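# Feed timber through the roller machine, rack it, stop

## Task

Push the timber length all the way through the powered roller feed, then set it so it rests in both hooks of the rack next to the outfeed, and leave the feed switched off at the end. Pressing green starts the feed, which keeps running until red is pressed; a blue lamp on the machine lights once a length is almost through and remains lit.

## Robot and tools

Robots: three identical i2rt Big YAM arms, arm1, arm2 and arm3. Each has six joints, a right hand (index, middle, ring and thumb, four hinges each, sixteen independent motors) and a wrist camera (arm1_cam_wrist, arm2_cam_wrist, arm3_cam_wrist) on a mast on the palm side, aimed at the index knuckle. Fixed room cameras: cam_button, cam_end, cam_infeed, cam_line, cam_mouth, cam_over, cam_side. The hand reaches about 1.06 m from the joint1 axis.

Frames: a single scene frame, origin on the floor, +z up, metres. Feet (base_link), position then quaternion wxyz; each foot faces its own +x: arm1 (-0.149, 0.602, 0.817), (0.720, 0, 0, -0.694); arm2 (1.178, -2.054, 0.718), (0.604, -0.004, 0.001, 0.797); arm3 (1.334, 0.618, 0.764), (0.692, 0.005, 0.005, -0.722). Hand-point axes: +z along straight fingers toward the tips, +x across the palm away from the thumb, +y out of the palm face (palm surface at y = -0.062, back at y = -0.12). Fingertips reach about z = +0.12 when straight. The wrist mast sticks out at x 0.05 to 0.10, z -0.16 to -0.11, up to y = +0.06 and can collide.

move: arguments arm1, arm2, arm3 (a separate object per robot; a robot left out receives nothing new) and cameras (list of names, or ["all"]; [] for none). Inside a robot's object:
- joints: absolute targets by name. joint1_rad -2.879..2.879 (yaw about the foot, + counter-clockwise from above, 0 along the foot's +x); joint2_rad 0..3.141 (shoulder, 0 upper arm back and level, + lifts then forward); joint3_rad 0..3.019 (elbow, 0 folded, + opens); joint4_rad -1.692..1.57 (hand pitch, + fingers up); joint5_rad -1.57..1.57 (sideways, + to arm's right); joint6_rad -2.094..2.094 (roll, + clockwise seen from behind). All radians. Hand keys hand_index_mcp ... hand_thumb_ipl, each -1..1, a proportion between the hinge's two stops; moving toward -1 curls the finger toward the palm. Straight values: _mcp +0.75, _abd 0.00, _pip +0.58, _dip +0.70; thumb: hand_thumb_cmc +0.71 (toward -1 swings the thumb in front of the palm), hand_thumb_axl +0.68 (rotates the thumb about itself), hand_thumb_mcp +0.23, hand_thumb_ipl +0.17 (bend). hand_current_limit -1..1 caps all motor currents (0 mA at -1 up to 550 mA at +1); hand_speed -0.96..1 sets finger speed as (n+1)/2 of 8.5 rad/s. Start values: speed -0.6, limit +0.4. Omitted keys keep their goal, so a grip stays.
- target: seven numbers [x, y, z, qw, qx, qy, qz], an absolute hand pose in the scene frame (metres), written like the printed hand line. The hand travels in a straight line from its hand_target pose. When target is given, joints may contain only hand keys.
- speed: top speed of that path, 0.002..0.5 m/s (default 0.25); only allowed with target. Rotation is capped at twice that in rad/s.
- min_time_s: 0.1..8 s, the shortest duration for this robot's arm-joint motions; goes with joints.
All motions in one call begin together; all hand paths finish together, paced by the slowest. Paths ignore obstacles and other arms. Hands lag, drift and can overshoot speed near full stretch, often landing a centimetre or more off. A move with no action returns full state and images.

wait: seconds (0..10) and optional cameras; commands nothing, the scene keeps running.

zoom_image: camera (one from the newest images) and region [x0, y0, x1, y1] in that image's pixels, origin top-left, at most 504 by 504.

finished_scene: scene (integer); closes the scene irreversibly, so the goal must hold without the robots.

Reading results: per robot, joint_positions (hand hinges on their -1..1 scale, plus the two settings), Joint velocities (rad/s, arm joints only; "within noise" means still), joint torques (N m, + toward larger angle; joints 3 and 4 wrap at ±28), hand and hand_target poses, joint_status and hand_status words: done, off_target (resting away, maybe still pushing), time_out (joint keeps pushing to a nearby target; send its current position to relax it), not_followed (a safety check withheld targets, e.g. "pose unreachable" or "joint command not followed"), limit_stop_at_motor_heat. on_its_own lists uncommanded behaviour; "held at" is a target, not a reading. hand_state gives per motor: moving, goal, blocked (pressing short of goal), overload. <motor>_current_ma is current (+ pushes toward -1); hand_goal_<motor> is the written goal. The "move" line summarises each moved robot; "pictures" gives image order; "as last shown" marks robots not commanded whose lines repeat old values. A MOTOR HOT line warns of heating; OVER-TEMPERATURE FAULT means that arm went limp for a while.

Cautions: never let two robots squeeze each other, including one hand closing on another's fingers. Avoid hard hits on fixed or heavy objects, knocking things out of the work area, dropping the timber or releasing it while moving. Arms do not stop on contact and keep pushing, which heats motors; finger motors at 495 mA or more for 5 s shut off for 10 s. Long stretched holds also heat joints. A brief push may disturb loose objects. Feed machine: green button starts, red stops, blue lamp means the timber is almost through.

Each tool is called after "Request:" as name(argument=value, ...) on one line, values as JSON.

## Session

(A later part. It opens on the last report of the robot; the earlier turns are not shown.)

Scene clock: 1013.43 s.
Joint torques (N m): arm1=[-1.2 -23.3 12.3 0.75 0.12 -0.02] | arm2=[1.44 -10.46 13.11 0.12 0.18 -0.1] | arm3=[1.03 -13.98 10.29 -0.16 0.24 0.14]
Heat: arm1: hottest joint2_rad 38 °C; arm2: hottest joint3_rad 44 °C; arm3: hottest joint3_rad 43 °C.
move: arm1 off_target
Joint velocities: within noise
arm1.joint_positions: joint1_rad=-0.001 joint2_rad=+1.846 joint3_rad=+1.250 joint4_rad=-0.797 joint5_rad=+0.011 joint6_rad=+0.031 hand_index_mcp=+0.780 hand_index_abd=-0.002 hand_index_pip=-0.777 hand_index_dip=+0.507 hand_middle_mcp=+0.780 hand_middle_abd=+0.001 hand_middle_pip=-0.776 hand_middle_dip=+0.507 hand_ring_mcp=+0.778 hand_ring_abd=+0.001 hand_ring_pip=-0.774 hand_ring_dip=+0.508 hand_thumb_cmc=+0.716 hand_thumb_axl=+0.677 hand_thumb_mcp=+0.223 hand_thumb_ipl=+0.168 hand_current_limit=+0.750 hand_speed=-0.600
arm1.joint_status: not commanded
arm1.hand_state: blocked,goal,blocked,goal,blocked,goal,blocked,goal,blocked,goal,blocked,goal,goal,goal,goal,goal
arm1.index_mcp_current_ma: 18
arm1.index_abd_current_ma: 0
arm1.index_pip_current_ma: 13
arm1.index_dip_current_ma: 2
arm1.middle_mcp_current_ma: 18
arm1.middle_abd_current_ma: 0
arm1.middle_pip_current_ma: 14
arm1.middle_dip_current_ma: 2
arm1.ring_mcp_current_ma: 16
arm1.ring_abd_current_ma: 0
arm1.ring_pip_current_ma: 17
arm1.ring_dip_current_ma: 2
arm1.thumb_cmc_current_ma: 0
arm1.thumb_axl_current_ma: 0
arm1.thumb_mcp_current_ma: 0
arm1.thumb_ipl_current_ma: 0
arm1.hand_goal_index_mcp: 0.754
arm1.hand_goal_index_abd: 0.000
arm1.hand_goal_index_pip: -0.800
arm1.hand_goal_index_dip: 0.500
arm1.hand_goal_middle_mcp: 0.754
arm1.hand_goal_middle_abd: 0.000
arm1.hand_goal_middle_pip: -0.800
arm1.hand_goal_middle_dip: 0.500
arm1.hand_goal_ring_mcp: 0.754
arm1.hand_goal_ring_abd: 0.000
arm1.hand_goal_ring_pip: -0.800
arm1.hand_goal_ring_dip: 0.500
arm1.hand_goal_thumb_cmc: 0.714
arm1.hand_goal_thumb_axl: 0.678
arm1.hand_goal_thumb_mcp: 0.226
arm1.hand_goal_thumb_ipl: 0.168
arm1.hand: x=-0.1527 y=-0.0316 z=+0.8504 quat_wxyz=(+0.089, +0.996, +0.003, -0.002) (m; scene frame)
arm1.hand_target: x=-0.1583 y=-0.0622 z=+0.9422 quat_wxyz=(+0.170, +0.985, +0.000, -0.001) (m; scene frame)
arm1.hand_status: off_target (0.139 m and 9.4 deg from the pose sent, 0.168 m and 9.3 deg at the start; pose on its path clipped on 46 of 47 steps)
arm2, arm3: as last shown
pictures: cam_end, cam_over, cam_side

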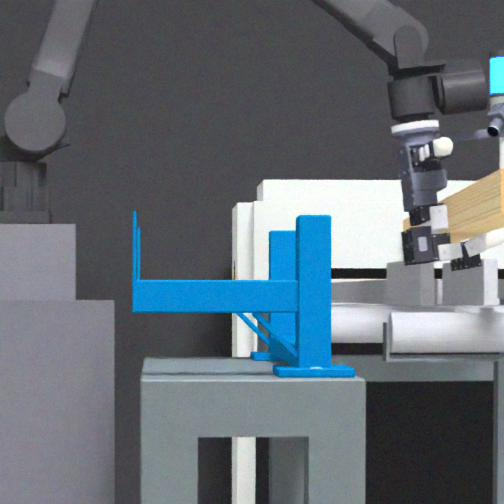

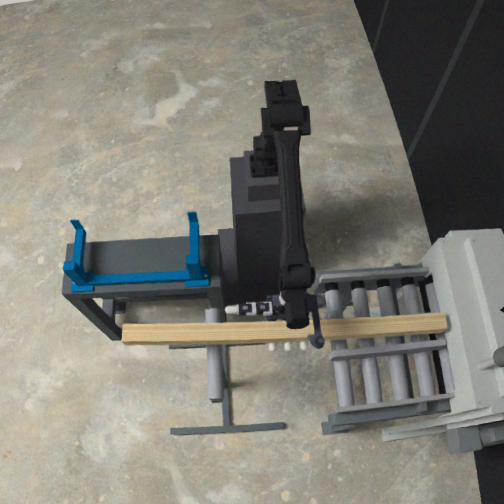

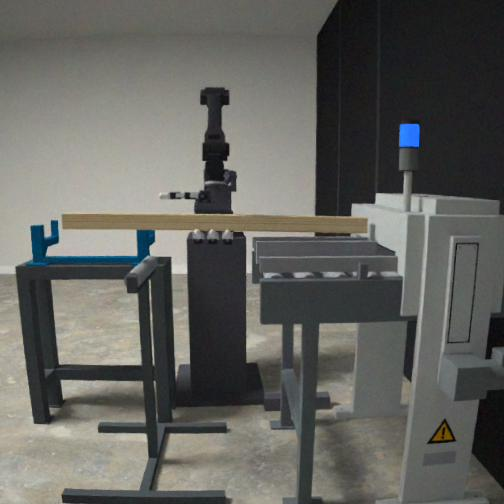

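Request:
move(arm1={"target": [-0.31, 0.03, 0.965, 0.1653, 0.9859, 0.002, -0.022], "speed": 0.12})

Request:
move(arm1={"target": [-0.49, 0.173, 0.975, 0.149, 0.9876, 0.0044, -0.05], "speed": 0.12}, cameras=["cam_over", "cam_side", "cam_end"])

Scene clock: 1023.27 s.
Joint torques (N m): arm1=[-0.44 -19.78 11.08 0.88 -0.27 -0.02] | arm2=[1.38 -10.23 13.16 0.1 0.2 -0.11] | arm3=[1.08 -13.86 10.3 -0.17 0.25 0.15]
Heat: arm1: hottest joint2_rad 39 °C; arm2: hottest joint3_rad 44 °C; arm3: hottest joint3_rad 43 °C.
move: arm1 off_target
Joint velocities: within noise
arm1.joint_positions: joint1_rad=-0.330 joint2_rad=+1.637 joint3_rad=+1.081 joint4_rad=-0.815 joint5_rad=-0.041 joint6_rad=-0.280 hand_index_mcp=+0.780 hand_index_abd=-0.002 hand_index_pip=-0.777 hand_index_dip=+0.507 hand_middle_mcp=+0.781 hand_middle_abd=+0.001 hand_middle_pip=-0.776 hand_middle_dip=+0.507 hand_ring_mcp=+0.780 hand_ring_abd=+0.001 hand_ring_pip=-0.774 hand_ring_dip=+0.508 hand_thumb_cmc=+0.716 hand_thumb_axl=+0.677 hand_thumb_mcp=+0.223 hand_thumb_ipl=+0.168 hand_current_limit=+0.750 hand_speed=-0.600
arm1.joint_status: not commanded
arm1.hand_state: blocked,goal,blocked,goal,blocked,goal,blocked,goal,blocked,goal,blocked,goal,goal,goal,goal,goal
arm1.index_mcp_current_ma: 18
arm1.index_abd_current_ma: 0
arm1.index_pip_current_ma: 13
arm1.index_dip_current_ma: 2
arm1.middle_mcp_current_ma: 20
arm1.middle_abd_current_ma: 0
arm1.middle_pip_current_ma: 14
arm1.middle_dip_current_ma: 2
arm1.ring_mcp_current_ma: 18
arm1.ring_abd_current_ma: 0
arm1.ring_pip_current_ma: 17
arm1.ring_dip_current_ma: 2
arm1.thumb_cmc_current_ma: 0
arm1.thumb_axl_current_ma: 0
arm1.thumb_mcp_current_ma: 0
arm1.thumb_ipl_current_ma: 0
arm1.hand_goal_index_mcp: 0.754
arm1.hand_goal_index_abd: 0.000
arm1.hand_goal_index_pip: -0.800
arm1.hand_goal_index_dip: 0.500
arm1.hand_goal_middle_mcp: 0.754
arm1.hand_goal_middle_abd: 0.000
arm1.hand_goal_middle_pip: -0.800
arm1.hand_goal_middle_dip: 0.500
arm1.hand_goal_ring_mcp: 0.754
arm1.hand_goal_ring_abd: 0.000
arm1.hand_goal_ring_pip: -0.800
arm1.hand_goal_ring_dip: 0.500
arm1.hand_goal_thumb_cmc: 0.714
arm1.hand_goal_thumb_axl: 0.678
arm1.hand_goal_thumb_mcp: 0.226
arm1.hand_goal_thumb_ipl: 0.168
arm1.hand: x=-0.3062 y=+0.0493 z=+0.8940 quat_wxyz=(+0.101, +0.995, -0.004, -0.008) (m; scene frame)
arm1.hand_target: x=-0.3095 y=+0.0306 z=+0.9631 quat_wxyz=(+0.165, +0.986, +0.001, -0.024) (m; scene frame)
arm1.hand_status: off_target (0.074 m and 7.6 deg from the pose sent, 0.204 m and 9.1 deg at the start)
arm2.joint_positions: joint1_rad=+0.225 joint2_rad=+1.452 joint3_rad=+1.337 joint4_rad=-1.469 joint5_rad=+0.001 joint6_rad=+1.286 hand_index_mcp=+0.749 hand_index_abd=-0.003 hand_index_pip=+0.573 hand_index_dip=+0.695 hand_middle_mcp=-0.181 hand_middle_abd=+0.000 hand_middle_pip=-0.595 hand_middle_dip=+0.203 hand_ring_mcp=-0.181 hand_ring_abd=+0.000 hand_ring_pip=-0.595 hand_ring_dip=+0.203 hand_thumb_cmc=+0.715 hand_thumb_axl=+0.677 hand_thumb_mcp=+0.222 hand_thumb_ipl=+0.168 hand_current_limit=+0.800 hand_speed=-0.600
arm2.joint_status: not commanded
arm2.hand_state: goal,goal,goal,goal,goal,goal,goal,goal,goal,goal,goal,goal,goal,goal,goal,goal
arm2.index_mcp_current_ma: -2
arm2.index_abd_current_ma: -1
arm2.index_pip_current_ma: -1
arm2.index_dip_current_ma: 0
arm2.middle_mcp_current_ma: 19
arm2.middle_abd_current_ma: 0
arm2.middle_pip_current_ma: 2
arm2.middle_dip_current_ma: 1
arm2.ring_mcp_current_ma: 18
arm2.ring_abd_current_ma: 0
arm2.ring_pip_current_ma: 2
arm2.ring_dip_current_ma: 1
arm2.thumb_cmc_current_ma: 0
arm2.thumb_axl_current_ma: 0
arm2.thumb_mcp_current_ma: -2
arm2.thumb_ipl_current_ma: 0
arm2.hand_goal_index_mcp: 0.754
arm2.hand_goal_index_abd: 0.000
arm2.hand_goal_index_pip: 0.576
arm2.hand_goal_index_dip: 0.696
arm2.hand_goal_middle_mcp: -0.200
arm2.hand_goal_middle_abd: 0.000
arm2.hand_goal_middle_pip: -0.600
arm2.hand_goal_middle_dip: 0.200
arm2.hand_goal_ring_mcp: -0.200
arm2.hand_goal_ring_abd: 0.000
arm2.hand_goal_ring_pip: -0.600
arm2.hand_goal_ring_dip: 0.200
arm2.hand_goal_thumb_cmc: 0.714
arm2.hand_goal_thumb_axl: 0.678
arm2.hand_goal_thumb_mcp: 0.226
arm2.hand_goal_thumb_ipl: 0.168
arm2.hand: x=+1.0521 y=-1.6387 z=+0.9382 quat_wxyz=(+0.009, +0.384, +0.923, -0.005) (m; scene frame)
arm2.hand_target: x=+1.0426 y=-1.6269 z=+0.9500 quat_wxyz=(-0.001, +0.378, +0.926, +0.001) (m; scene frame)
arm2.hand_status: not commanded
arm3: as last shown
pictures: none

Scene clock: 1026.03 s.
Joint torques (N m): arm1=[-0.56 -17.61 12.59 0.53 -0.89 -0.04] | arm2=[1.08 -10.17 13.16 0.03 0.19 -0.11] | arm3=[1.08 -14.04 10.29 -0.17 0.24 0.14]
Heat: arm1: hottest joint2_rad 39 °C; arm2: hottest joint3_rad 44 °C; arm3: hottest joint3_rad 43 °C.
move: arm1 off_target
Joint velocities: within noise
arm1.joint_positions: joint1_rad=-0.835 joint2_rad=+1.542 joint3_rad=+1.009 joint4_rad=-0.892 joint5_rad=-0.130 joint6_rad=-0.770 hand_index_mcp=+0.780 hand_index_abd=-0.002 hand_index_pip=-0.777 hand_index_dip=+0.507 hand_middle_mcp=+0.782 hand_middle_abd=+0.001 hand_middle_pip=-0.776 hand_middle_dip=+0.507 hand_ring_mcp=+0.780 hand_ring_abd=+0.001 hand_ring_pip=-0.774 hand_ring_dip=+0.508 hand_thumb_cmc=+0.716 hand_thumb_axl=+0.677 hand_thumb_mcp=+0.223 hand_thumb_ipl=+0.168 hand_current_limit=+0.750 hand_speed=-0.600
arm1.joint_status: not commanded
arm1.hand_state: blocked,goal,blocked,goal,blocked,goal,blocked,goal,blocked,goal,blocked,goal,goal,goal,goal,goal
arm1.index_mcp_current_ma: 18
arm1.index_abd_current_ma: 0
arm1.index_pip_current_ma: 13
arm1.index_dip_current_ma: 2
arm1.middle_mcp_current_ma: 20
arm1.middle_abd_current_ma: 0
arm1.middle_pip_current_ma: 14
arm1.middle_dip_current_ma: 2
arm1.ring_mcp_current_ma: 18
arm1.ring_abd_current_ma: 0
arm1.ring_pip_current_ma: 17
arm1.ring_dip_current_ma: 2
arm1.thumb_cmc_current_ma: 0
arm1.thumb_axl_current_ma: 0
arm1.thumb_mcp_current_ma: 0
arm1.thumb_ipl_current_ma: 0
arm1.hand_goal_index_mcp: 0.754
arm1.hand_goal_index_abd: 0.000
arm1.hand_goal_index_pip: -0.800
arm1.hand_goal_index_dip: 0.500
arm1.hand_goal_middle_mcp: 0.754
arm1.hand_goal_middle_abd: 0.000
arm1.hand_goal_middle_pip: -0.800
arm1.hand_goal_middle_dip: 0.500
arm1.hand_goal_ring_mcp: 0.754
arm1.hand_goal_ring_abd: 0.000
arm1.hand_goal_ring_pip: -0.800
arm1.hand_goal_ring_dip: 0.500
arm1.hand_goal_thumb_cmc: 0.714
arm1.hand_goal_thumb_axl: 0.678
arm1.hand_goal_thumb_mcp: 0.226
arm1.hand_goal_thumb_ipl: 0.168
arm1.hand: x=-0.4746 y=+0.1930 z=+0.9069 quat_wxyz=(+0.097, +0.995, -0.009, -0.005) (m; scene frame)
arm1.hand_target: x=-0.4882 y=+0.1744 z=+0.9743 quat_wxyz=(+0.150, +0.988, +0.001, -0.047) (m; scene frame)
arm1.hand_status: off_target (0.073 m and 8.1 deg from the pose sent, 0.236 m and 7.4 deg at the start)
arm2, arm3: as last shown
pictures: cam_end, cam_over, cam_side

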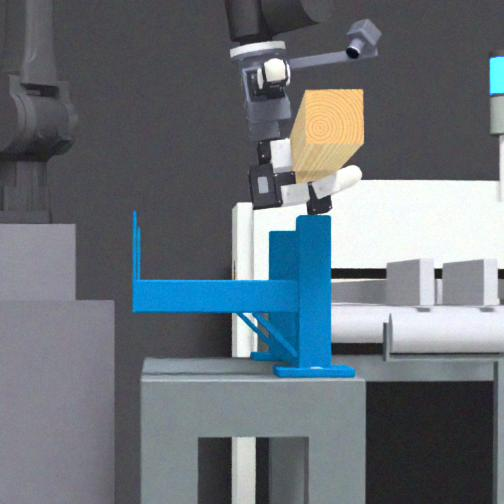

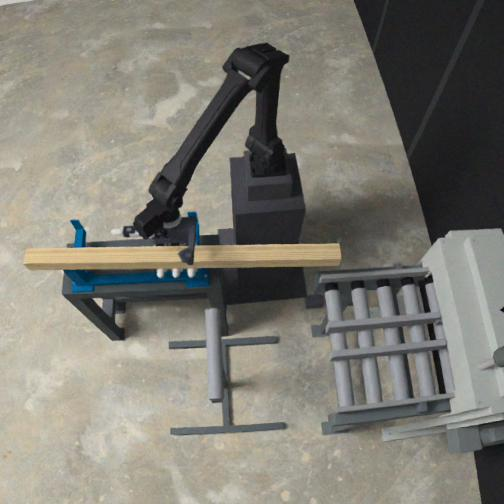

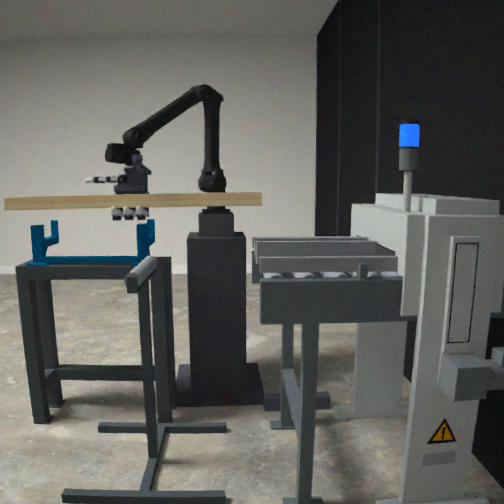

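Request:
move(arm1={"target": [-0.629, 0.276, 0.965, 0.1262, 0.9903, 0.0051, -0.0578], "speed": 0.1, "joints": {"hand_thumb_mcp": 0.8}}, cameras=["cam_over", "cam_side", "cam_end", "arm1_cam_wrist"])

Scene clock: 1053.57 s.
Joint torques (N m): arm1=[-0.56 -17.61 15.91 0.02 -1.17 -0.07] | arm2=[1.32 -10.46 13.07 0.09 0.2 -0.11] | arm3=[0.97 -13.86 10.33 -0.14 0.26 0.15]
Heat: arm1: hottest joint2_rad 37 °C; arm2: hottest joint3_rad 44 °C; arm3: hottest joint3_rad 43 °C.
move: arm1 off_target
Joint velocities: within noise
arm1.joint_positions: joint1_rad=-1.182 joint2_rad=+1.670 joint3_rad=+1.128 joint4_rad=-0.971 joint5_rad=-0.164 joint6_rad=-1.121 hand_index_mcp=+0.780 hand_index_abd=-0.002 hand_index_pip=-0.777 hand_index_dip=+0.507 hand_middle_mcp=+0.782 hand_middle_abd=+0.001 hand_middle_pip=-0.776 hand_middle_dip=+0.507 hand_ring_mcp=+0.780 hand_ring_abd=+0.001 hand_ring_pip=-0.774 hand_ring_dip=+0.508 hand_thumb_cmc=+0.716 hand_thumb_axl=+0.677 hand_thumb_mcp=+0.793 hand_thumb_ipl=+0.168 hand_current_limit=+0.750 hand_speed=-0.600
arm1.joint_status: all done
arm1.hand_state: blocked,goal,blocked,goal,blocked,goal,blocked,goal,blocked,goal,blocked,goal,goal,goal,goal,goal
arm1.index_mcp_current_ma: 18
arm1.index_abd_current_ma: 0
arm1.index_pip_current_ma: 13
arm1.index_dip_current_ma: 2
arm1.middle_mcp_current_ma: 21
arm1.middle_abd_current_ma: 0
arm1.middle_pip_current_ma: 14
arm1.middle_dip_current_ma: 2
arm1.ring_mcp_current_ma: 18
arm1.ring_abd_current_ma: 0
arm1.ring_pip_current_ma: 17
arm1.ring_dip_current_ma: 2
arm1.thumb_cmc_current_ma: 0
arm1.thumb_axl_current_ma: 0
arm1.thumb_mcp_current_ma: -2
arm1.thumb_ipl_current_ma: 0
arm1.hand_goal_index_mcp: 0.754
arm1.hand_goal_index_abd: 0.000
arm1.hand_goal_index_pip: -0.800
arm1.hand_goal_index_dip: 0.500
arm1.hand_goal_middle_mcp: 0.754
arm1.hand_goal_middle_abd: 0.000
arm1.hand_goal_middle_pip: -0.800
arm1.hand_goal_middle_dip: 0.500
arm1.hand_goal_ring_mcp: 0.754
arm1.hand_goal_ring_abd: 0.000
arm1.hand_goal_ring_pip: -0.800
arm1.hand_goal_ring_dip: 0.500
arm1.hand_goal_thumb_cmc: 0.714
arm1.hand_goal_thumb_axl: 0.678
arm1.hand_goal_thumb_mcp: 0.800
arm1.hand_goal_thumb_ipl: 0.168
arm1.hand: x=-0.5878 y=+0.2990 z=+0.8903 quat_wxyz=(+0.086, +0.996, -0.009, +0.009) (m; scene frame)
arm1.hand_target: x=-0.6235 y=+0.2794 z=+0.9650 quat_wxyz=(+0.128, +0.990, +0.002, -0.056) (m; scene frame)
arm1.hand_status: off_target (0.088 m and 9.0 deg from the pose sent, 0.185 m and 7.1 deg at the start)
arm2, arm3: as last shown
pictures: arm1_cam_wrist, cam_end, cam_over, cam_side
camera_calibration:
arm1_cam_wrist: T_world_to_cam=[[-0.807477, -0.581116, 0.101415, -0.35913], [-0.404501, 0.670589, 0.621844, -1.04011], [-0.429371, 0.461102, -0.776547, 0.424938], [0, 0, 0, 1]] pos_world=[-0.528261, 0.292853, 1.01319]

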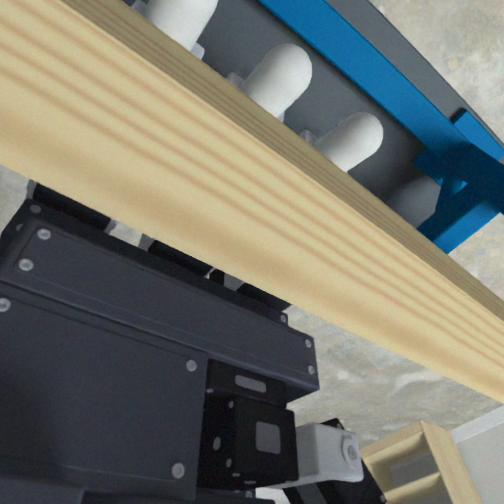

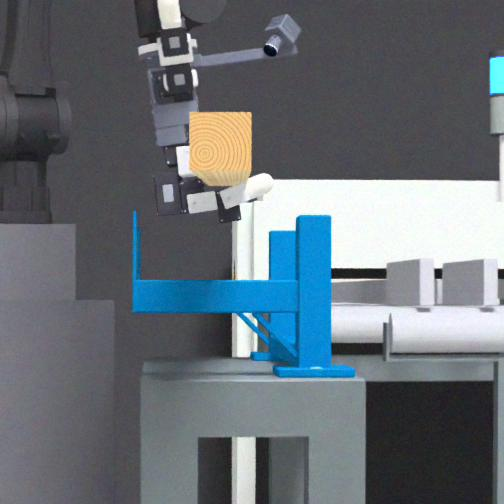

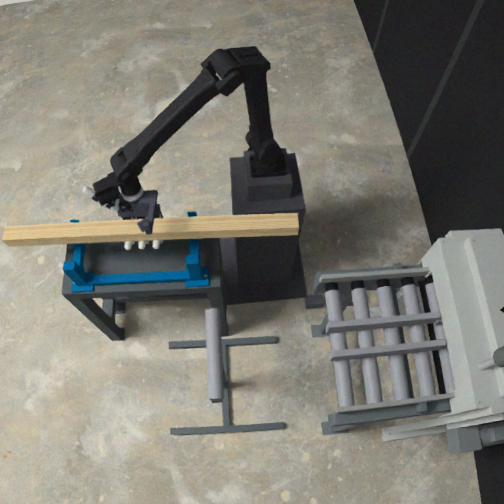

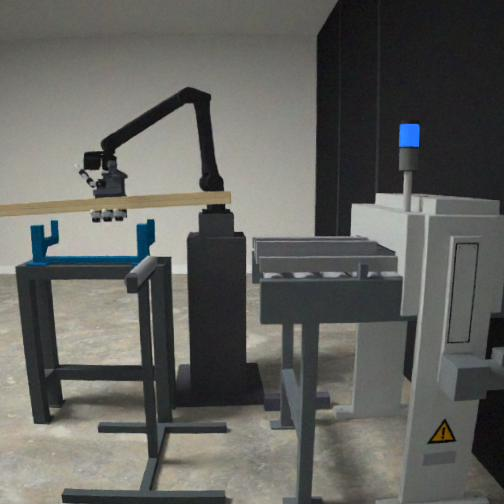

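Request:
move(arm1={"target": [-0.643, 0.270, 0.910, 0.1262, 0.9903, 0.0051, -0.0578], "speed": 0.08}, cameras=["cam_over", "cam_side", "cam_end"])

Scene clock: 1067.47 s.
Joint torques (N m): arm1=[-0.56 -18.96 13.27 1.13 -1 -0.07] | arm2=[1.55 -10.34 13.11 0.1 0.16 -0.11] | arm3=[1.08 -13.86 10.3 -0.2 0.25 0.14]
Heat: arm1: hottest joint3_rad 41 °C; arm2: hottest joint3_rad 44 °C; arm3: hottest joint3_rad 43 °C.
move: arm1 off_target
Joint velocities: within noise
arm1.joint_positions: joint1_rad=-1.180 joint2_rad=+1.774 joint3_rad=+1.128 joint4_rad=-0.872 joint5_rad=-0.164 joint6_rad=-1.127 hand_index_mcp=+0.780 hand_index_abd=-0.002 hand_index_pip=-0.777 hand_index_dip=+0.507 hand_middle_mcp=+0.782 hand_middle_abd=+0.001 hand_middle_pip=-0.776 hand_middle_dip=+0.507 hand_ring_mcp=+0.780 hand_ring_abd=+0.001 hand_ring_pip=-0.774 hand_ring_dip=+0.508 hand_thumb_cmc=+0.716 hand_thumb_axl=+0.677 hand_thumb_mcp=+0.793 hand_thumb_ipl=+0.168 hand_current_limit=+0.750 hand_speed=-0.600
arm1.joint_status: not commanded
arm1.hand_state: blocked,goal,blocked,goal,blocked,goal,blocked,goal,blocked,goal,blocked,goal,goal,goal,goal,goal
arm1.index_mcp_current_ma: 18
arm1.index_abd_current_ma: 0
arm1.index_pip_current_ma: 13
arm1.index_dip_current_ma: 2
arm1.middle_mcp_current_ma: 21
arm1.middle_abd_current_ma: 0
arm1.middle_pip_current_ma: 14
arm1.middle_dip_current_ma: 2
arm1.ring_mcp_current_ma: 18
arm1.ring_abd_current_ma: 0
arm1.ring_pip_current_ma: 17
arm1.ring_dip_current_ma: 2
arm1.thumb_cmc_current_ma: 0
arm1.thumb_axl_current_ma: 0
arm1.thumb_mcp_current_ma: -2
arm1.thumb_ipl_current_ma: 0
arm1.hand_goal_index_mcp: 0.754
arm1.hand_goal_index_abd: 0.000
arm1.hand_goal_index_pip: -0.800
arm1.hand_goal_index_dip: 0.500
arm1.hand_goal_middle_mcp: 0.754
arm1.hand_goal_middle_abd: 0.000
arm1.hand_goal_middle_pip: -0.800
arm1.hand_goal_middle_dip: 0.500
arm1.hand_goal_ring_mcp: 0.754
arm1.hand_goal_ring_abd: 0.000
arm1.hand_goal_ring_pip: -0.800
arm1.hand_goal_ring_dip: 0.500
arm1.hand_goal_thumb_cmc: 0.714
arm1.hand_goal_thumb_axl: 0.678
arm1.hand_goal_thumb_mcp: 0.800
arm1.hand_goal_thumb_ipl: 0.168
arm1.hand: x=-0.6001 y=+0.2921 z=+0.8441 quat_wxyz=(+0.085, +0.996, -0.005, +0.010) (m; scene frame)
arm1.hand_target: x=-0.6372 y=+0.2721 z=+0.9113 quat_wxyz=(+0.126, +0.990, +0.006, -0.058) (m; scene frame)
arm1.hand_status: off_target (0.082 m and 9.2 deg from the pose sent, 0.065 m and 9.0 deg at the start)
arm2, arm3: as last shown
pictures: cam_end, cam_over, cam_side

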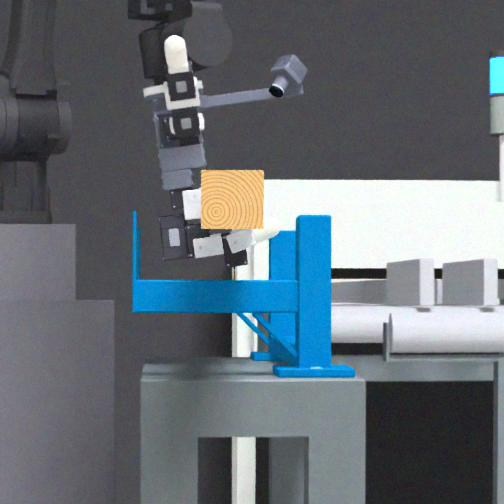

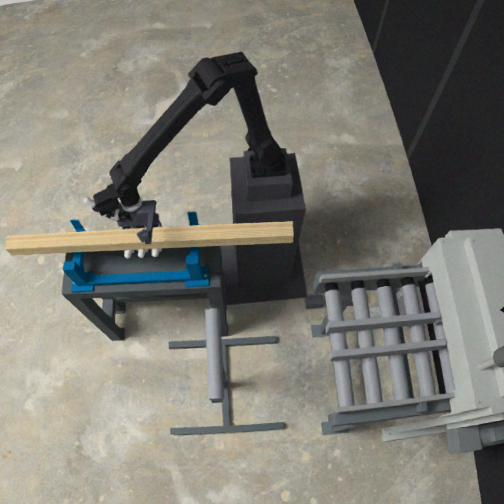

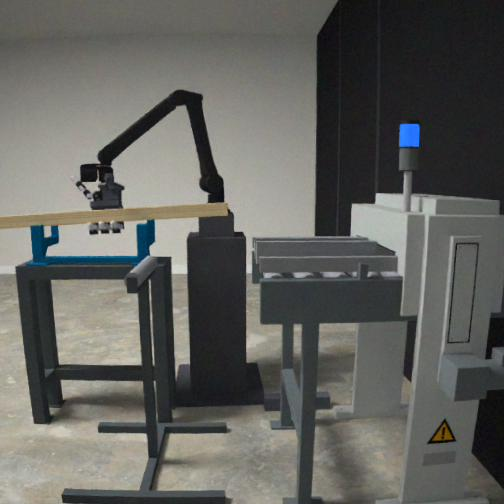

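Request:
move(arm1={"target": [-0.643, 0.268, 0.865, 0.1262, 0.9903, 0.0051, -0.055], "speed": 0.06}, cameras=["cam_side", "cam_end"])

Scene clock: 1076.73 s.
Joint torques (N m): arm1=[-0.5 -19.72 10.39 1.28 -1.09 -0.03] | arm2=[1.38 -10.4 13.07 0.1 0.17 -0.12] | arm3=[1.03 -13.74 10.32 -0.13 0.25 0.15]
Heat: arm1: hottest joint3_rad 42 °C; arm2: hottest joint3_rad 44 °C; arm3: hottest joint3_rad 43 °C.
move: arm1 off_target
Joint velocities: within noise
arm1.joint_positions: joint1_rad=-1.180 joint2_rad=+1.851 joint3_rad=+1.128 joint4_rad=-0.769 joint5_rad=-0.164 joint6_rad=-1.128 hand_index_mcp=+0.780 hand_index_abd=-0.002 hand_index_pip=-0.777 hand_index_dip=+0.507 hand_middle_mcp=+0.782 hand_middle_abd=+0.001 hand_middle_pip=-0.776 hand_middle_dip=+0.507 hand_ring_mcp=+0.780 hand_ring_abd=+0.001 hand_ring_pip=-0.774 hand_ring_dip=+0.508 hand_thumb_cmc=+0.716 hand_thumb_axl=+0.677 hand_thumb_mcp=+0.793 hand_thumb_ipl=+0.168 hand_current_limit=+0.750 hand_speed=-0.600
arm1.joint_status: not commanded
arm1.hand_state: blocked,goal,blocked,goal,blocked,goal,blocked,goal,blocked,goal,blocked,goal,goal,goal,goal,goal
arm1.index_mcp_current_ma: 18
arm1.index_abd_current_ma: 0
arm1.index_pip_current_ma: 13
arm1.index_dip_current_ma: 2
arm1.middle_mcp_current_ma: 21
arm1.middle_abd_current_ma: 0
arm1.middle_pip_current_ma: 14
arm1.middle_dip_current_ma: 2
arm1.ring_mcp_current_ma: 18
arm1.ring_abd_current_ma: 0
arm1.ring_pip_current_ma: 17
arm1.ring_dip_current_ma: 2
arm1.thumb_cmc_current_ma: 0
arm1.thumb_axl_current_ma: 0
arm1.thumb_mcp_current_ma: -2
arm1.thumb_ipl_current_ma: 0
arm1.hand_goal_index_mcp: 0.754
arm1.hand_goal_index_abd: 0.000
arm1.hand_goal_index_pip: -0.800
arm1.hand_goal_index_dip: 0.500
arm1.hand_goal_middle_mcp: 0.754
arm1.hand_goal_middle_abd: 0.000
arm1.hand_goal_middle_pip: -0.800
arm1.hand_goal_middle_dip: 0.500
arm1.hand_goal_ring_mcp: 0.754
arm1.hand_goal_ring_abd: 0.000
arm1.hand_goal_ring_pip: -0.800
arm1.hand_goal_ring_dip: 0.500
arm1.hand_goal_thumb_cmc: 0.714
arm1.hand_goal_thumb_axl: 0.678
arm1.hand_goal_thumb_mcp: 0.800
arm1.hand_goal_thumb_ipl: 0.168
arm1.hand: x=-0.6132 y=+0.2861 z=+0.8112 quat_wxyz=(+0.091, +0.996, -0.004, -0.001) (m; scene frame)
arm1.hand_target: x=-0.6404 y=+0.2693 z=+0.8647 quat_wxyz=(+0.126, +0.990, +0.006, -0.055) (m; scene frame)
arm1.hand_status: off_target (0.064 m and 7.5 deg from the pose sent, 0.053 m and 9.0 deg at the start)
arm2, arm3: as last shown
pictures: cam_end, cam_side

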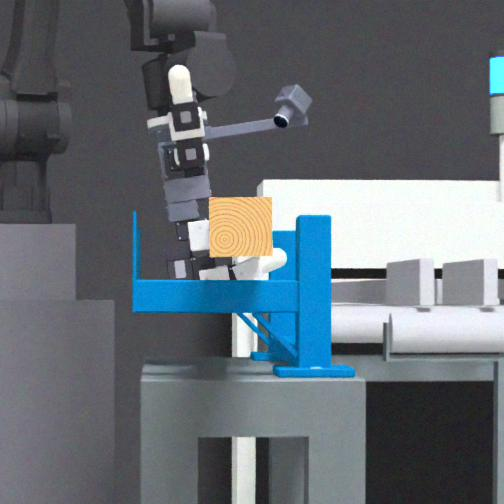

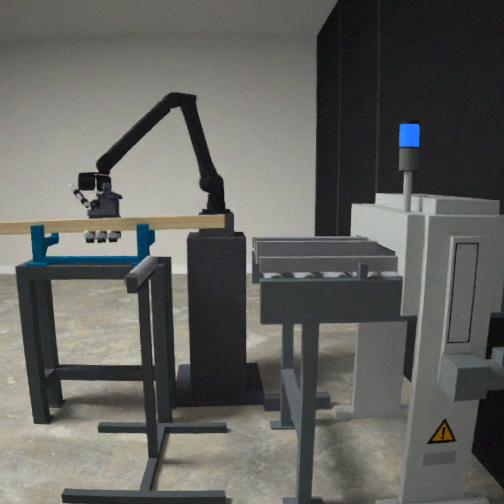

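Request:
move(arm1={"target": [-0.635, 0.272, 0.830, 0.115, 0.992, 0.004, -0.04], "speed": 0.06})

Request:
move(arm1={"target": [-0.622, 0.280, 0.800, 0.10, 0.995, 0.002, -0.02], "speed": 0.06}, cameras=["cam_side", "cam_end", "cam_over"])

Scene clock: 1083.13 s.
Joint torques (N m): arm1=[-0.26 -19.49 8.66 1.06 -0.83 -0.01] | arm2=[1.44 -10.23 13.12 0.13 0.18 -0.11] | arm3=[0.91 -13.98 10.32 -0.17 0.24 0.15]
Heat: arm1: hottest joint3_rad 41 °C; arm2: hottest joint3_rad 45 °C; arm3: hottest joint3_rad 43 °C.
move: arm1 off_target
Joint velocities: within noise
arm1.joint_positions: joint1_rad=-1.180 joint2_rad=+1.897 joint3_rad=+1.124 joint4_rad=-0.725 joint5_rad=-0.163 joint6_rad=-1.136 hand_index_mcp=+0.780 hand_index_abd=-0.002 hand_index_pip=-0.777 hand_index_dip=+0.507 hand_middle_mcp=+0.783 hand_middle_abd=+0.001 hand_middle_pip=-0.776 hand_middle_dip=+0.507 hand_ring_mcp=+0.786 hand_ring_abd=+0.002 hand_ring_pip=-0.774 hand_ring_dip=+0.508 hand_thumb_cmc=+0.716 hand_thumb_axl=+0.677 hand_thumb_mcp=+0.793 hand_thumb_ipl=+0.168 hand_current_limit=+0.750 hand_speed=-0.600
arm1.joint_status: not commanded
arm1.hand_state: blocked,goal,blocked,goal,blocked,goal,blocked,goal,blocked,goal,blocked,goal,goal,goal,goal,goal
arm1.index_mcp_current_ma: 18
arm1.index_abd_current_ma: 0
arm1.index_pip_current_ma: 13
arm1.index_dip_current_ma: 2
arm1.middle_mcp_current_ma: 22
arm1.middle_abd_current_ma: 0
arm1.middle_pip_current_ma: 14
arm1.middle_dip_current_ma: 2
arm1.ring_mcp_current_ma: 27
arm1.ring_abd_current_ma: 0
arm1.ring_pip_current_ma: 16
arm1.ring_dip_current_ma: 2
arm1.thumb_cmc_current_ma: 0
arm1.thumb_axl_current_ma: 0
arm1.thumb_mcp_current_ma: -2
arm1.thumb_ipl_current_ma: 0
arm1.hand_goal_index_mcp: 0.754
arm1.hand_goal_index_abd: 0.000
arm1.hand_goal_index_pip: -0.800
arm1.hand_goal_index_dip: 0.500
arm1.hand_goal_middle_mcp: 0.754
arm1.hand_goal_middle_abd: 0.000
arm1.hand_goal_middle_pip: -0.800
arm1.hand_goal_middle_dip: 0.500
arm1.hand_goal_ring_mcp: 0.754
arm1.hand_goal_ring_abd: 0.000
arm1.hand_goal_ring_pip: -0.800
arm1.hand_goal_ring_dip: 0.500
arm1.hand_goal_thumb_cmc: 0.714
arm1.hand_goal_thumb_axl: 0.678
arm1.hand_goal_thumb_mcp: 0.800
arm1.hand_goal_thumb_ipl: 0.168
arm1.hand: x=-0.6137 y=+0.2856 z=+0.7883 quat_wxyz=(+0.089, +0.996, +0.000, +0.001) (m; scene frame)
arm1.hand_target: x=-0.6337 y=+0.2721 z=+0.8306 quat_wxyz=(+0.116, +0.992, +0.008, -0.041) (m; scene frame)
arm1.hand_status: off_target (0.049 m and 5.6 deg from the pose sent, 0.032 m and 5.3 deg at the start)
arm2, arm3: as last shown
pictures: none

Scene clock: 1084.20 s.
Joint torques (N m): arm1=[-0.32 -17.55 7.35 0.76 -0.63 0.05] | arm2=[1.32 -10.46 13.18 0.13 0.18 -0.11] | arm3=[1.03 -13.92 10.3 -0.2 0.24 0.14]
Heat: arm1: hottest joint3_rad 41 °C; arm2: hottest joint3_rad 45 °C; arm3: hottest joint3_rad 43 °C.
move: arm1 off_target
Joint velocities: within noise
arm1.joint_positions: joint1_rad=-1.180 joint2_rad=+1.907 joint3_rad=+1.113 joint4_rad=-0.705 joint5_rad=-0.156 joint6_rad=-1.136 hand_index_mcp=+0.767 hand_index_abd=-0.002 hand_index_pip=-0.786 hand_index_dip=+0.505 hand_middle_mcp=+0.776 hand_middle_abd=+0.001 hand_middle_pip=-0.780 hand_middle_dip=+0.507 hand_ring_mcp=+0.789 hand_ring_abd=+0.004 hand_ring_pip=-0.777 hand_ring_dip=+0.508 hand_thumb_cmc=+0.716 hand_thumb_axl=+0.677 hand_thumb_mcp=+0.793 hand_thumb_ipl=+0.168 hand_current_limit=+0.750 hand_speed=-0.600
arm1.joint_status: not commanded
arm1.hand_state: goal,goal,goal,goal,blocked,goal,blocked,goal,blocked,goal,blocked,goal,goal,goal,goal,goal
arm1.index_mcp_current_ma: 5
arm1.index_abd_current_ma: 0
arm1.index_pip_current_ma: 5
arm1.index_dip_current_ma: 1
arm1.middle_mcp_current_ma: 13
arm1.middle_abd_current_ma: 0
arm1.middle_pip_current_ma: 10
arm1.middle_dip_current_ma: 2
arm1.ring_mcp_current_ma: 31
arm1.ring_abd_current_ma: 0
arm1.ring_pip_current_ma: 13
arm1.ring_dip_current_ma: 2
arm1.thumb_cmc_current_ma: 0
arm1.thumb_axl_current_ma: 0
arm1.thumb_mcp_current_ma: -2
arm1.thumb_ipl_current_ma: 0
arm1.hand_goal_index_mcp: 0.754
arm1.hand_goal_index_abd: 0.000
arm1.hand_goal_index_pip: -0.800
arm1.hand_goal_index_dip: 0.500
arm1.hand_goal_middle_mcp: 0.754
arm1.hand_goal_middle_abd: 0.000
arm1.hand_goal_middle_pip: -0.800
arm1.hand_goal_middle_dip: 0.500
arm1.hand_goal_ring_mcp: 0.754
arm1.hand_goal_ring_abd: 0.000
arm1.hand_goal_ring_pip: -0.800
arm1.hand_goal_ring_dip: 0.500
arm1.hand_goal_thumb_cmc: 0.714
arm1.hand_goal_thumb_axl: 0.678
arm1.hand_goal_thumb_mcp: 0.800
arm1.hand_goal_thumb_ipl: 0.168
arm1.hand: x=-0.6118 y=+0.2876 z=+0.7798 quat_wxyz=(+0.086, +0.996, +0.000, +0.000) (m; scene frame)
arm1.hand_target: x=-0.6218 y=+0.2801 z=+0.7999 quat_wxyz=(+0.100, +0.995, +0.002, -0.020) (m; scene frame)
arm1.hand_status: off_target (0.024 m and 2.8 deg from the pose sent, 0.015 m and 2.7 deg at the start)
arm2: as last shown
arm3.joint_positions: joint1_rad=+0.387 joint2_rad=+1.431 joint3_rad=+1.045 joint4_rad=-1.050 joint5_rad=+0.065 joint6_rad=+0.329 hand_index_mcp=+0.758 hand_index_abd=+0.000 hand_index_pip=-0.660 hand_index_dip=+0.688 hand_middle_mcp=+0.759 hand_middle_abd=+0.001 hand_middle_pip=-0.660 hand_middle_dip=+0.688 hand_ring_mcp=+0.758 hand_ring_abd=+0.001 hand_ring_pip=-0.660 hand_ring_dip=+0.688 hand_thumb_cmc=+0.716 hand_thumb_axl=+0.677 hand_thumb_mcp=+0.223 hand_thumb_ipl=+0.168 hand_current_limit=+0.750 hand_speed=-0.600
arm3.joint_status: not commanded
arm3.hand_state: goal,goal,goal,goal,goal,goal,goal,goal,goal,goal,goal,goal,goal,goal,goal,overload
arm3.index_mcp_current_ma: 10
arm3.index_abd_current_ma: -1
arm3.index_pip_current_ma: 0
arm3.index_dip_current_ma: -4
arm3.middle_mcp_current_ma: 11
arm3.middle_abd_current_ma: 1
arm3.middle_pip_current_ma: 0
arm3.middle_dip_current_ma: -4
arm3.ring_mcp_current_ma: 10
arm3.ring_abd_current_ma: 1
arm3.ring_pip_current_ma: 0
arm3.ring_dip_current_ma: -4
arm3.thumb_cmc_current_ma: 4
arm3.thumb_axl_current_ma: -1
arm3.thumb_mcp_current_ma: -7
arm3.thumb_ipl_current_ma: 0
arm3.hand_goal_index_mcp: 0.754
arm3.hand_goal_index_abd: 0.000
arm3.hand_goal_index_pip: -0.660
arm3.hand_goal_index_dip: 0.690
arm3.hand_goal_middle_mcp: 0.754
arm3.hand_goal_middle_abd: 0.000
arm3.hand_goal_middle_pip: -0.660
arm3.hand_goal_middle_dip: 0.690
arm3.hand_goal_ring_mcp: 0.754
arm3.hand_goal_ring_abd: 0.000
arm3.hand_goal_ring_pip: -0.660
arm3.hand_goal_ring_dip: 0.690
arm3.hand_goal_thumb_cmc: 0.714
arm3.hand_goal_thumb_axl: 0.678
arm3.hand_goal_thumb_mcp: 0.226
arm3.hand_goal_thumb_ipl: 0.168
arm3.hand: x=+1.4438 y=+0.1290 z=+0.8958 quat_wxyz=(+0.066, +0.998, +0.005, -0.008) (m; scene frame)
arm3.hand_target: x=+1.4478 y=+0.1181 z=+0.9188 quat_wxyz=(+0.087, +0.996, -0.001, -0.002) (m; scene frame)
arm3.hand_status: not commanded
pictures: cam_end, cam_over, cam_side

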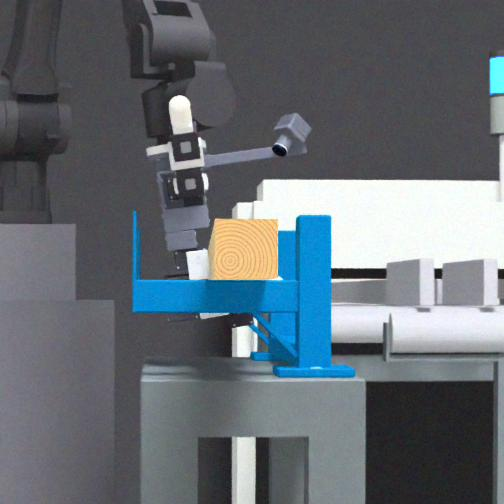

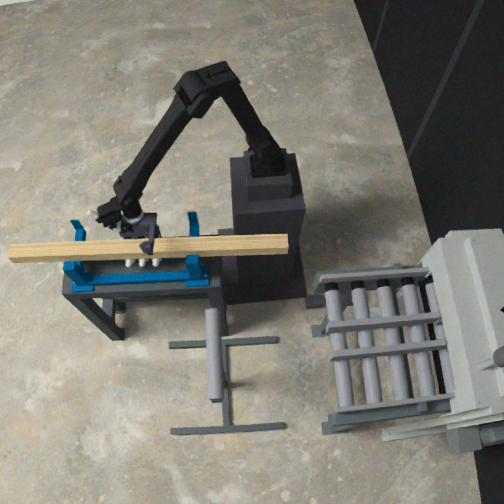

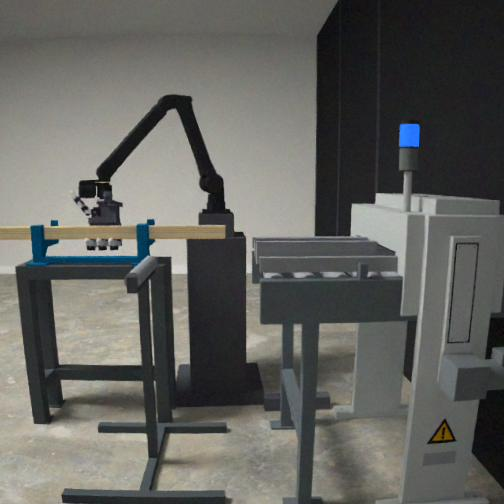

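Request:
move(arm1={"target": [-0.610, 0.288, 0.765, 0.0872, 0.9962, 0, 0], "speed": 0.06}, cameras=["cam_side", "cam_end"])

Scene clock: 1089.03 s.
Joint torques (N m): arm1=[-0.5 -14.92 6.05 0.94 -0.35 0.02] | arm2=[1.26 -10.34 13.22 0.12 0.2 -0.11] | arm3=[1.03 -13.92 10.3 -0.18 0.24 0.15]
Heat: arm1: hottest joint3_rad 40 °C; arm2: hottest joint3_rad 45 °C; arm3: hottest joint3_rad 43 °C.
move: arm1 done
Joint velocities: within noise
arm1.joint_positions: joint1_rad=-1.182 joint2_rad=+1.920 joint3_rad=+1.104 joint4_rad=-0.680 joint5_rad=-0.156 joint6_rad=-1.128 hand_index_mcp=+0.761 hand_index_abd=-0.002 hand_index_pip=-0.792 hand_index_dip=+0.503 hand_middle_mcp=+0.763 hand_middle_abd=+0.001 hand_middle_pip=-0.792 hand_middle_dip=+0.504 hand_ring_mcp=+0.761 hand_ring_abd=+0.003 hand_ring_pip=-0.792 hand_ring_dip=+0.503 hand_thumb_cmc=+0.716 hand_thumb_axl=+0.677 hand_thumb_mcp=+0.793 hand_thumb_ipl=+0.168 hand_current_limit=+0.750 hand_speed=-0.600
arm1.joint_status: not commanded
arm1.hand_state: goal,goal,goal,goal,goal,goal,goal,goal,goal,goal,goal,goal,goal,goal,goal,goal
arm1.index_mcp_current_ma: 2
arm1.index_abd_current_ma: 0
arm1.index_pip_current_ma: 2
arm1.index_dip_current_ma: 0
arm1.middle_mcp_current_ma: 3
arm1.middle_abd_current_ma: 0
arm1.middle_pip_current_ma: 2
arm1.middle_dip_current_ma: 0
arm1.ring_mcp_current_ma: 2
arm1.ring_abd_current_ma: 0
arm1.ring_pip_current_ma: 2
arm1.ring_dip_current_ma: 0
arm1.thumb_cmc_current_ma: 0
arm1.thumb_axl_current_ma: 0
arm1.thumb_mcp_current_ma: -2
arm1.thumb_ipl_current_ma: 0
arm1.hand_goal_index_mcp: 0.754
arm1.hand_goal_index_abd: 0.000
arm1.hand_goal_index_pip: -0.800
arm1.hand_goal_index_dip: 0.500
arm1.hand_goal_middle_mcp: 0.754
arm1.hand_goal_middle_abd: 0.000
arm1.hand_goal_middle_pip: -0.800
arm1.hand_goal_middle_dip: 0.500
arm1.hand_goal_ring_mcp: 0.754
arm1.hand_goal_ring_abd: 0.000
arm1.hand_goal_ring_pip: -0.800
arm1.hand_goal_ring_dip: 0.500
arm1.hand_goal_thumb_cmc: 0.714
arm1.hand_goal_thumb_axl: 0.678
arm1.hand_goal_thumb_mcp: 0.800
arm1.hand_goal_thumb_ipl: 0.168
arm1.hand: x=-0.6119 y=+0.2889 z=+0.7720 quat_wxyz=(+0.086, +0.996, -0.005, -0.001) (m; scene frame)
arm1.hand_target: x=-0.6111 y=+0.2889 z=+0.7654 quat_wxyz=(+0.087, +0.996, -0.005, +0.000) (m; scene frame)
arm1.hand_status: done (0.007 m and 0.6 deg from the pose sent, 0.015 m and 0.2 deg at the start)
arm2, arm3: as last shown
pictures: cam_end, cam_side

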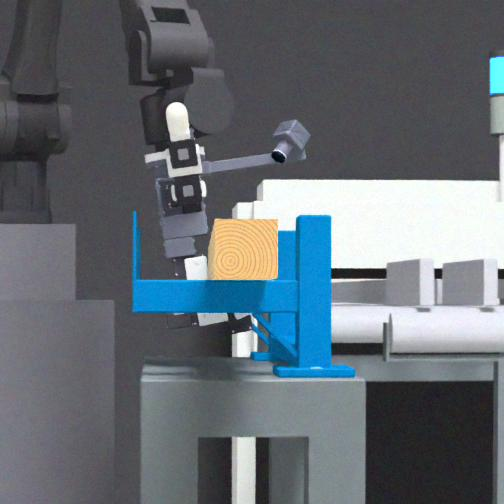

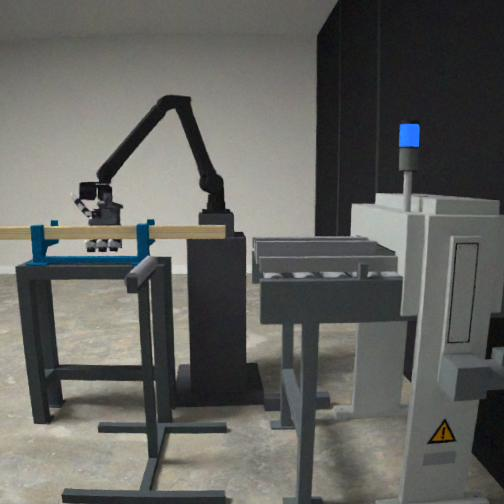

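Request:
move(arm1={"target": [-0.612, 0.41, 0.762, 0.0872, 0.9962, 0, 0], "speed": 0.1, "joints": {"hand_index_dip": 0.69, "hand_middle_dip": 0.69, "hand_ring_dip": 0.69, "hand_index_pip": -0.66, "hand_middle_pip": -0.66, "hand_ring_pip": -0.66}})

Request:
move(arm1={"target": [-0.60, 0.41, 0.95, 0.0872, 0.9962, 0, 0], "speed": 0.15}, cameras=["cam_side", "cam_end", "cam_over"])

Scene clock: 1095.87 s.
Joint torques (N m): arm1=[0.15 -15.27 5.98 0.23 -0.29 0.04] | arm2=[1.14 -10.05 13.2 0.1 0.16 -0.11] | arm3=[1.08 -13.74 10.28 -0.18 0.24 0.16]
Heat: arm1: hottest joint3_rad 39 °C; arm2: hottest joint3_rad 45 °C; arm3: hottest joint3_rad 43 °C.
move: arm1 not_followed
Joint velocities: within noise
arm1.joint_positions: joint1_rad=-1.304 joint2_rad=+1.916 joint3_rad=+1.036 joint4_rad=-0.669 joint5_rad=-0.164 joint6_rad=-1.239 hand_index_mcp=+0.760 hand_index_abd=-0.002 hand_index_pip=-0.660 hand_index_dip=+0.688 hand_middle_mcp=+0.762 hand_middle_abd=+0.001 hand_middle_pip=-0.660 hand_middle_dip=+0.688 hand_ring_mcp=+0.760 hand_ring_abd=+0.003 hand_ring_pip=-0.660 hand_ring_dip=+0.688 hand_thumb_cmc=+0.716 hand_thumb_axl=+0.677 hand_thumb_mcp=+0.793 hand_thumb_ipl=+0.168 hand_current_limit=+0.750 hand_speed=-0.600
arm1.joint_status: all done
arm1.hand_state: goal,goal,goal,goal,goal,goal,goal,goal,goal,goal,goal,goal,goal,goal,goal,goal
arm1.index_mcp_current_ma: 1
arm1.index_abd_current_ma: 0
arm1.index_pip_current_ma: 0
arm1.index_dip_current_ma: 0
arm1.middle_mcp_current_ma: 2
arm1.middle_abd_current_ma: 0
arm1.middle_pip_current_ma: 0
arm1.middle_dip_current_ma: 0
arm1.ring_mcp_current_ma: 1
arm1.ring_abd_current_ma: 0
arm1.ring_pip_current_ma: 0
arm1.ring_dip_current_ma: 0
arm1.thumb_cmc_current_ma: 0
arm1.thumb_axl_current_ma: 0
arm1.thumb_mcp_current_ma: -2
arm1.thumb_ipl_current_ma: 0
arm1.hand_goal_index_mcp: 0.754
arm1.hand_goal_index_abd: 0.000
arm1.hand_goal_index_pip: -0.660
arm1.hand_goal_index_dip: 0.690
arm1.hand_goal_middle_mcp: 0.754
arm1.hand_goal_middle_abd: 0.000
arm1.hand_goal_middle_pip: -0.660
arm1.hand_goal_middle_dip: 0.690
arm1.hand_goal_ring_mcp: 0.754
arm1.hand_goal_ring_abd: 0.000
arm1.hand_goal_ring_pip: -0.660
arm1.hand_goal_ring_dip: 0.690
arm1.hand_goal_thumb_cmc: 0.714
arm1.hand_goal_thumb_axl: 0.678
arm1.hand_goal_thumb_mcp: 0.800
arm1.hand_goal_thumb_ipl: 0.168
arm1.on_its_own: joint1_rad is held at -1.302, not at its first target -1.182; joint6_rad is held at -1.237, not at its first target -1.129
arm1.hand: x=-0.6067 y=+0.3532 z=+0.7542 quat_wxyz=(+0.081, +0.997, -0.013, +0.016) (m; scene frame)
arm1.hand_target: x=-0.6056 y=+0.3493 z=+0.7545 quat_wxyz=(+0.081, +0.997, -0.010, +0.015) (m; scene frame)
arm1.hand_status: not_followed (0.058 m and 2.4 deg from the pose sent, 0.121 m and 0.6 deg at the start)
arm2.joint_positions: joint1_rad=+0.225 joint2_rad=+1.452 joint3_rad=+1.337 joint4_rad=-1.469 joint5_rad=+0.001 joint6_rad=+1.286 hand_index_mcp=+0.749 hand_index_abd=-0.003 hand_index_pip=+0.573 hand_index_dip=+0.695 hand_middle_mcp=-0.181 hand_middle_abd=+0.000 hand_middle_pip=-0.595 hand_middle_dip=+0.203 hand_ring_mcp=-0.181 hand_ring_abd=+0.000 hand_ring_pip=-0.595 hand_ring_dip=+0.203 hand_thumb_cmc=+0.715 hand_thumb_axl=+0.677 hand_thumb_mcp=+0.222 hand_thumb_ipl=+0.168 hand_current_limit=+0.800 hand_speed=-0.600
arm2.joint_status: not commanded
arm2.hand_state: goal,goal,goal,goal,goal,goal,goal,goal,goal,goal,goal,goal,goal,goal,goal,goal
arm2.index_mcp_current_ma: -2
arm2.index_abd_current_ma: -1
arm2.index_pip_current_ma: -1
arm2.index_dip_current_ma: 0
arm2.middle_mcp_current_ma: 19
arm2.middle_abd_current_ma: 0
arm2.middle_pip_current_ma: 2
arm2.middle_dip_current_ma: 1
arm2.ring_mcp_current_ma: 18
arm2.ring_abd_current_ma: 0
arm2.ring_pip_current_ma: 2
arm2.ring_dip_current_ma: 1
arm2.thumb_cmc_current_ma: 0
arm2.thumb_axl_current_ma: 0
arm2.thumb_mcp_current_ma: -2
arm2.thumb_ipl_current_ma: 0
arm2.hand_goal_index_mcp: 0.754
arm2.hand_goal_index_abd: 0.000
arm2.hand_goal_index_pip: 0.576
arm2.hand_goal_index_dip: 0.696
arm2.hand_goal_middle_mcp: -0.200
arm2.hand_goal_middle_abd: 0.000
arm2.hand_goal_middle_pip: -0.600
arm2.hand_goal_middle_dip: 0.200
arm2.hand_goal_ring_mcp: -0.200
arm2.hand_goal_ring_abd: 0.000
arm2.hand_goal_ring_pip: -0.600
arm2.hand_goal_ring_dip: 0.200
arm2.hand_goal_thumb_cmc: 0.714
arm2.hand_goal_thumb_axl: 0.678
arm2.hand_goal_thumb_mcp: 0.226
arm2.hand_goal_thumb_ipl: 0.168
arm2.hand: x=+1.0521 y=-1.6387 z=+0.9382 quat_wxyz=(+0.009, +0.384, +0.923, -0.005) (m; scene frame)
arm2.hand_target: x=+1.0426 y=-1.6269 z=+0.9500 quat_wxyz=(-0.001, +0.378, +0.926, +0.001) (m; scene frame)
arm2.hand_status: not commanded
arm3: as last shown
pictures: none
pose unreachable (arm1 arm): on one or more control steps of this call this arm could not follow its commanded pose, so it was not sent that pose on those steps. On the call's last step it was still not sent that pose. It may still have moved: this result reports where it is.
cause: moving toward the commanded pose would bring two parts of the arm too close to each other (its hand and another part of the arm, 3 mm apart when it was first held).

Scene clock: 1097.77 s.
Joint torques (N m): arm1=[-0.38 -14.45 6.45 0.36 -0.49 0.02] | arm2=[1.38 -10.23 13.09 0.13 0.17 -0.11] | arm3=[0.97 -13.92 10.3 -0.2 0.24 0.15]
Heat: arm1: hottest joint2_rad 38 °C; arm2: hottest joint3_rad 45 °C; arm3: hottest joint3_rad 43 °C.
move: arm1 not_followed
Joint velocities: within noise
arm1.joint_positions: joint1_rad=-1.312 joint2_rad=+1.829 joint3_rad=+1.036 joint4_rad=-0.761 joint5_rad=-0.158 joint6_rad=-1.254 hand_index_mcp=+0.761 hand_index_abd=-0.002 hand_index_pip=-0.652 hand_index_dip=+0.693 hand_middle_mcp=+0.769 hand_middle_abd=+0.001 hand_middle_pip=-0.645 hand_middle_dip=+0.697 hand_ring_mcp=+0.779 hand_ring_abd=+0.002 hand_ring_pip=-0.630 hand_ring_dip=+0.704 hand_thumb_cmc=+0.716 hand_thumb_axl=+0.677 hand_thumb_mcp=+0.794 hand_thumb_ipl=+0.168 hand_current_limit=+0.750 hand_speed=-0.600
arm1.joint_status: not commanded
arm1.hand_state: goal,goal,goal,goal,goal,goal,goal,goal,blocked,goal,blocked,goal,goal,goal,goal,goal
arm1.index_mcp_current_ma: 2
arm1.index_abd_current_ma: 0
arm1.index_pip_current_ma: 2
arm1.index_dip_current_ma: 0
arm1.middle_mcp_current_ma: 7
arm1.middle_abd_current_ma: 0
arm1.middle_pip_current_ma: 6
arm1.middle_dip_current_ma: 1
arm1.ring_mcp_current_ma: 17
arm1.ring_abd_current_ma: 0
arm1.ring_pip_current_ma: 21
arm1.ring_dip_current_ma: 5
arm1.thumb_cmc_current_ma: 0
arm1.thumb_axl_current_ma: 0
arm1.thumb_mcp_current_ma: -2
arm1.thumb_ipl_current_ma: 0
arm1.hand_goal_index_mcp: 0.754
arm1.hand_goal_index_abd: 0.000
arm1.hand_goal_index_pip: -0.660
arm1.hand_goal_index_dip: 0.690
arm1.hand_goal_middle_mcp: 0.754
arm1.hand_goal_middle_abd: 0.000
arm1.hand_goal_middle_pip: -0.660
arm1.hand_goal_middle_dip: 0.690
arm1.hand_goal_ring_mcp: 0.754
arm1.hand_goal_ring_abd: 0.000
arm1.hand_goal_ring_pip: -0.660
arm1.hand_goal_ring_dip: 0.690
arm1.hand_goal_thumb_cmc: 0.714
arm1.hand_goal_thumb_axl: 0.678
arm1.hand_goal_thumb_mcp: 0.800
arm1.hand_goal_thumb_ipl: 0.168
arm1.on_its_own: joint1_rad is held at -1.316, not at its first target -1.182; joint4_rad is held at -0.758, not at its first target -0.664; joint6_rad is held at -1.254, not at its first target -1.129
arm1.hand: x=-0.6018 y=+0.3591 z=+0.7913 quat_wxyz=(+0.078, +0.997, -0.009, +0.016) (m; scene frame)
arm1.hand_target: x=-0.6025 y=+0.3578 z=+0.7921 quat_wxyz=(+0.081, +0.997, -0.009, +0.015) (m; scene frame)
arm1.hand_status: not_followed (0.167 m and 2.4 deg from the pose sent, 0.204 m and 2.4 deg at the start; pose on its path clipped on 25 of 53 steps)
arm2, arm3: as last shown
pictures: cam_end, cam_over, cam_side
pose unreachable (arm1 arm): on one or more control steps of this call this arm could not follow its commanded pose, so it was not sent that pose on those steps. On the call's last step it was still not sent that pose. It may still have moved: this result reports where it is.
cause: moving toward the commanded pose would bring two parts of the arm too close to each other (its hand and another part of the arm, 2 mm apart when it was first held).

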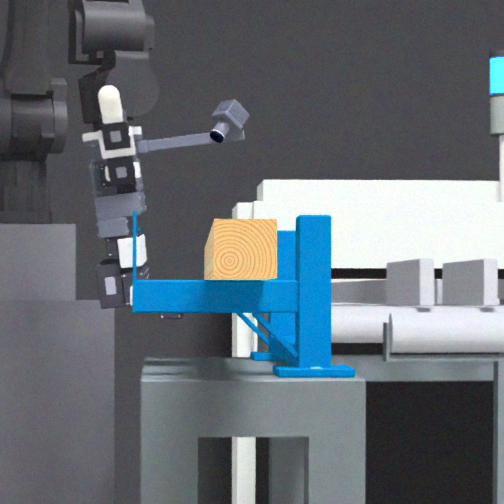

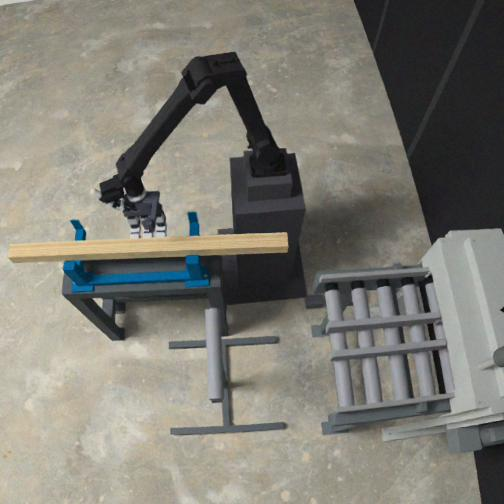

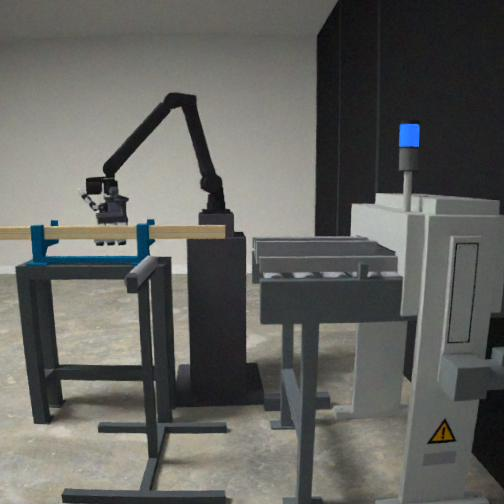

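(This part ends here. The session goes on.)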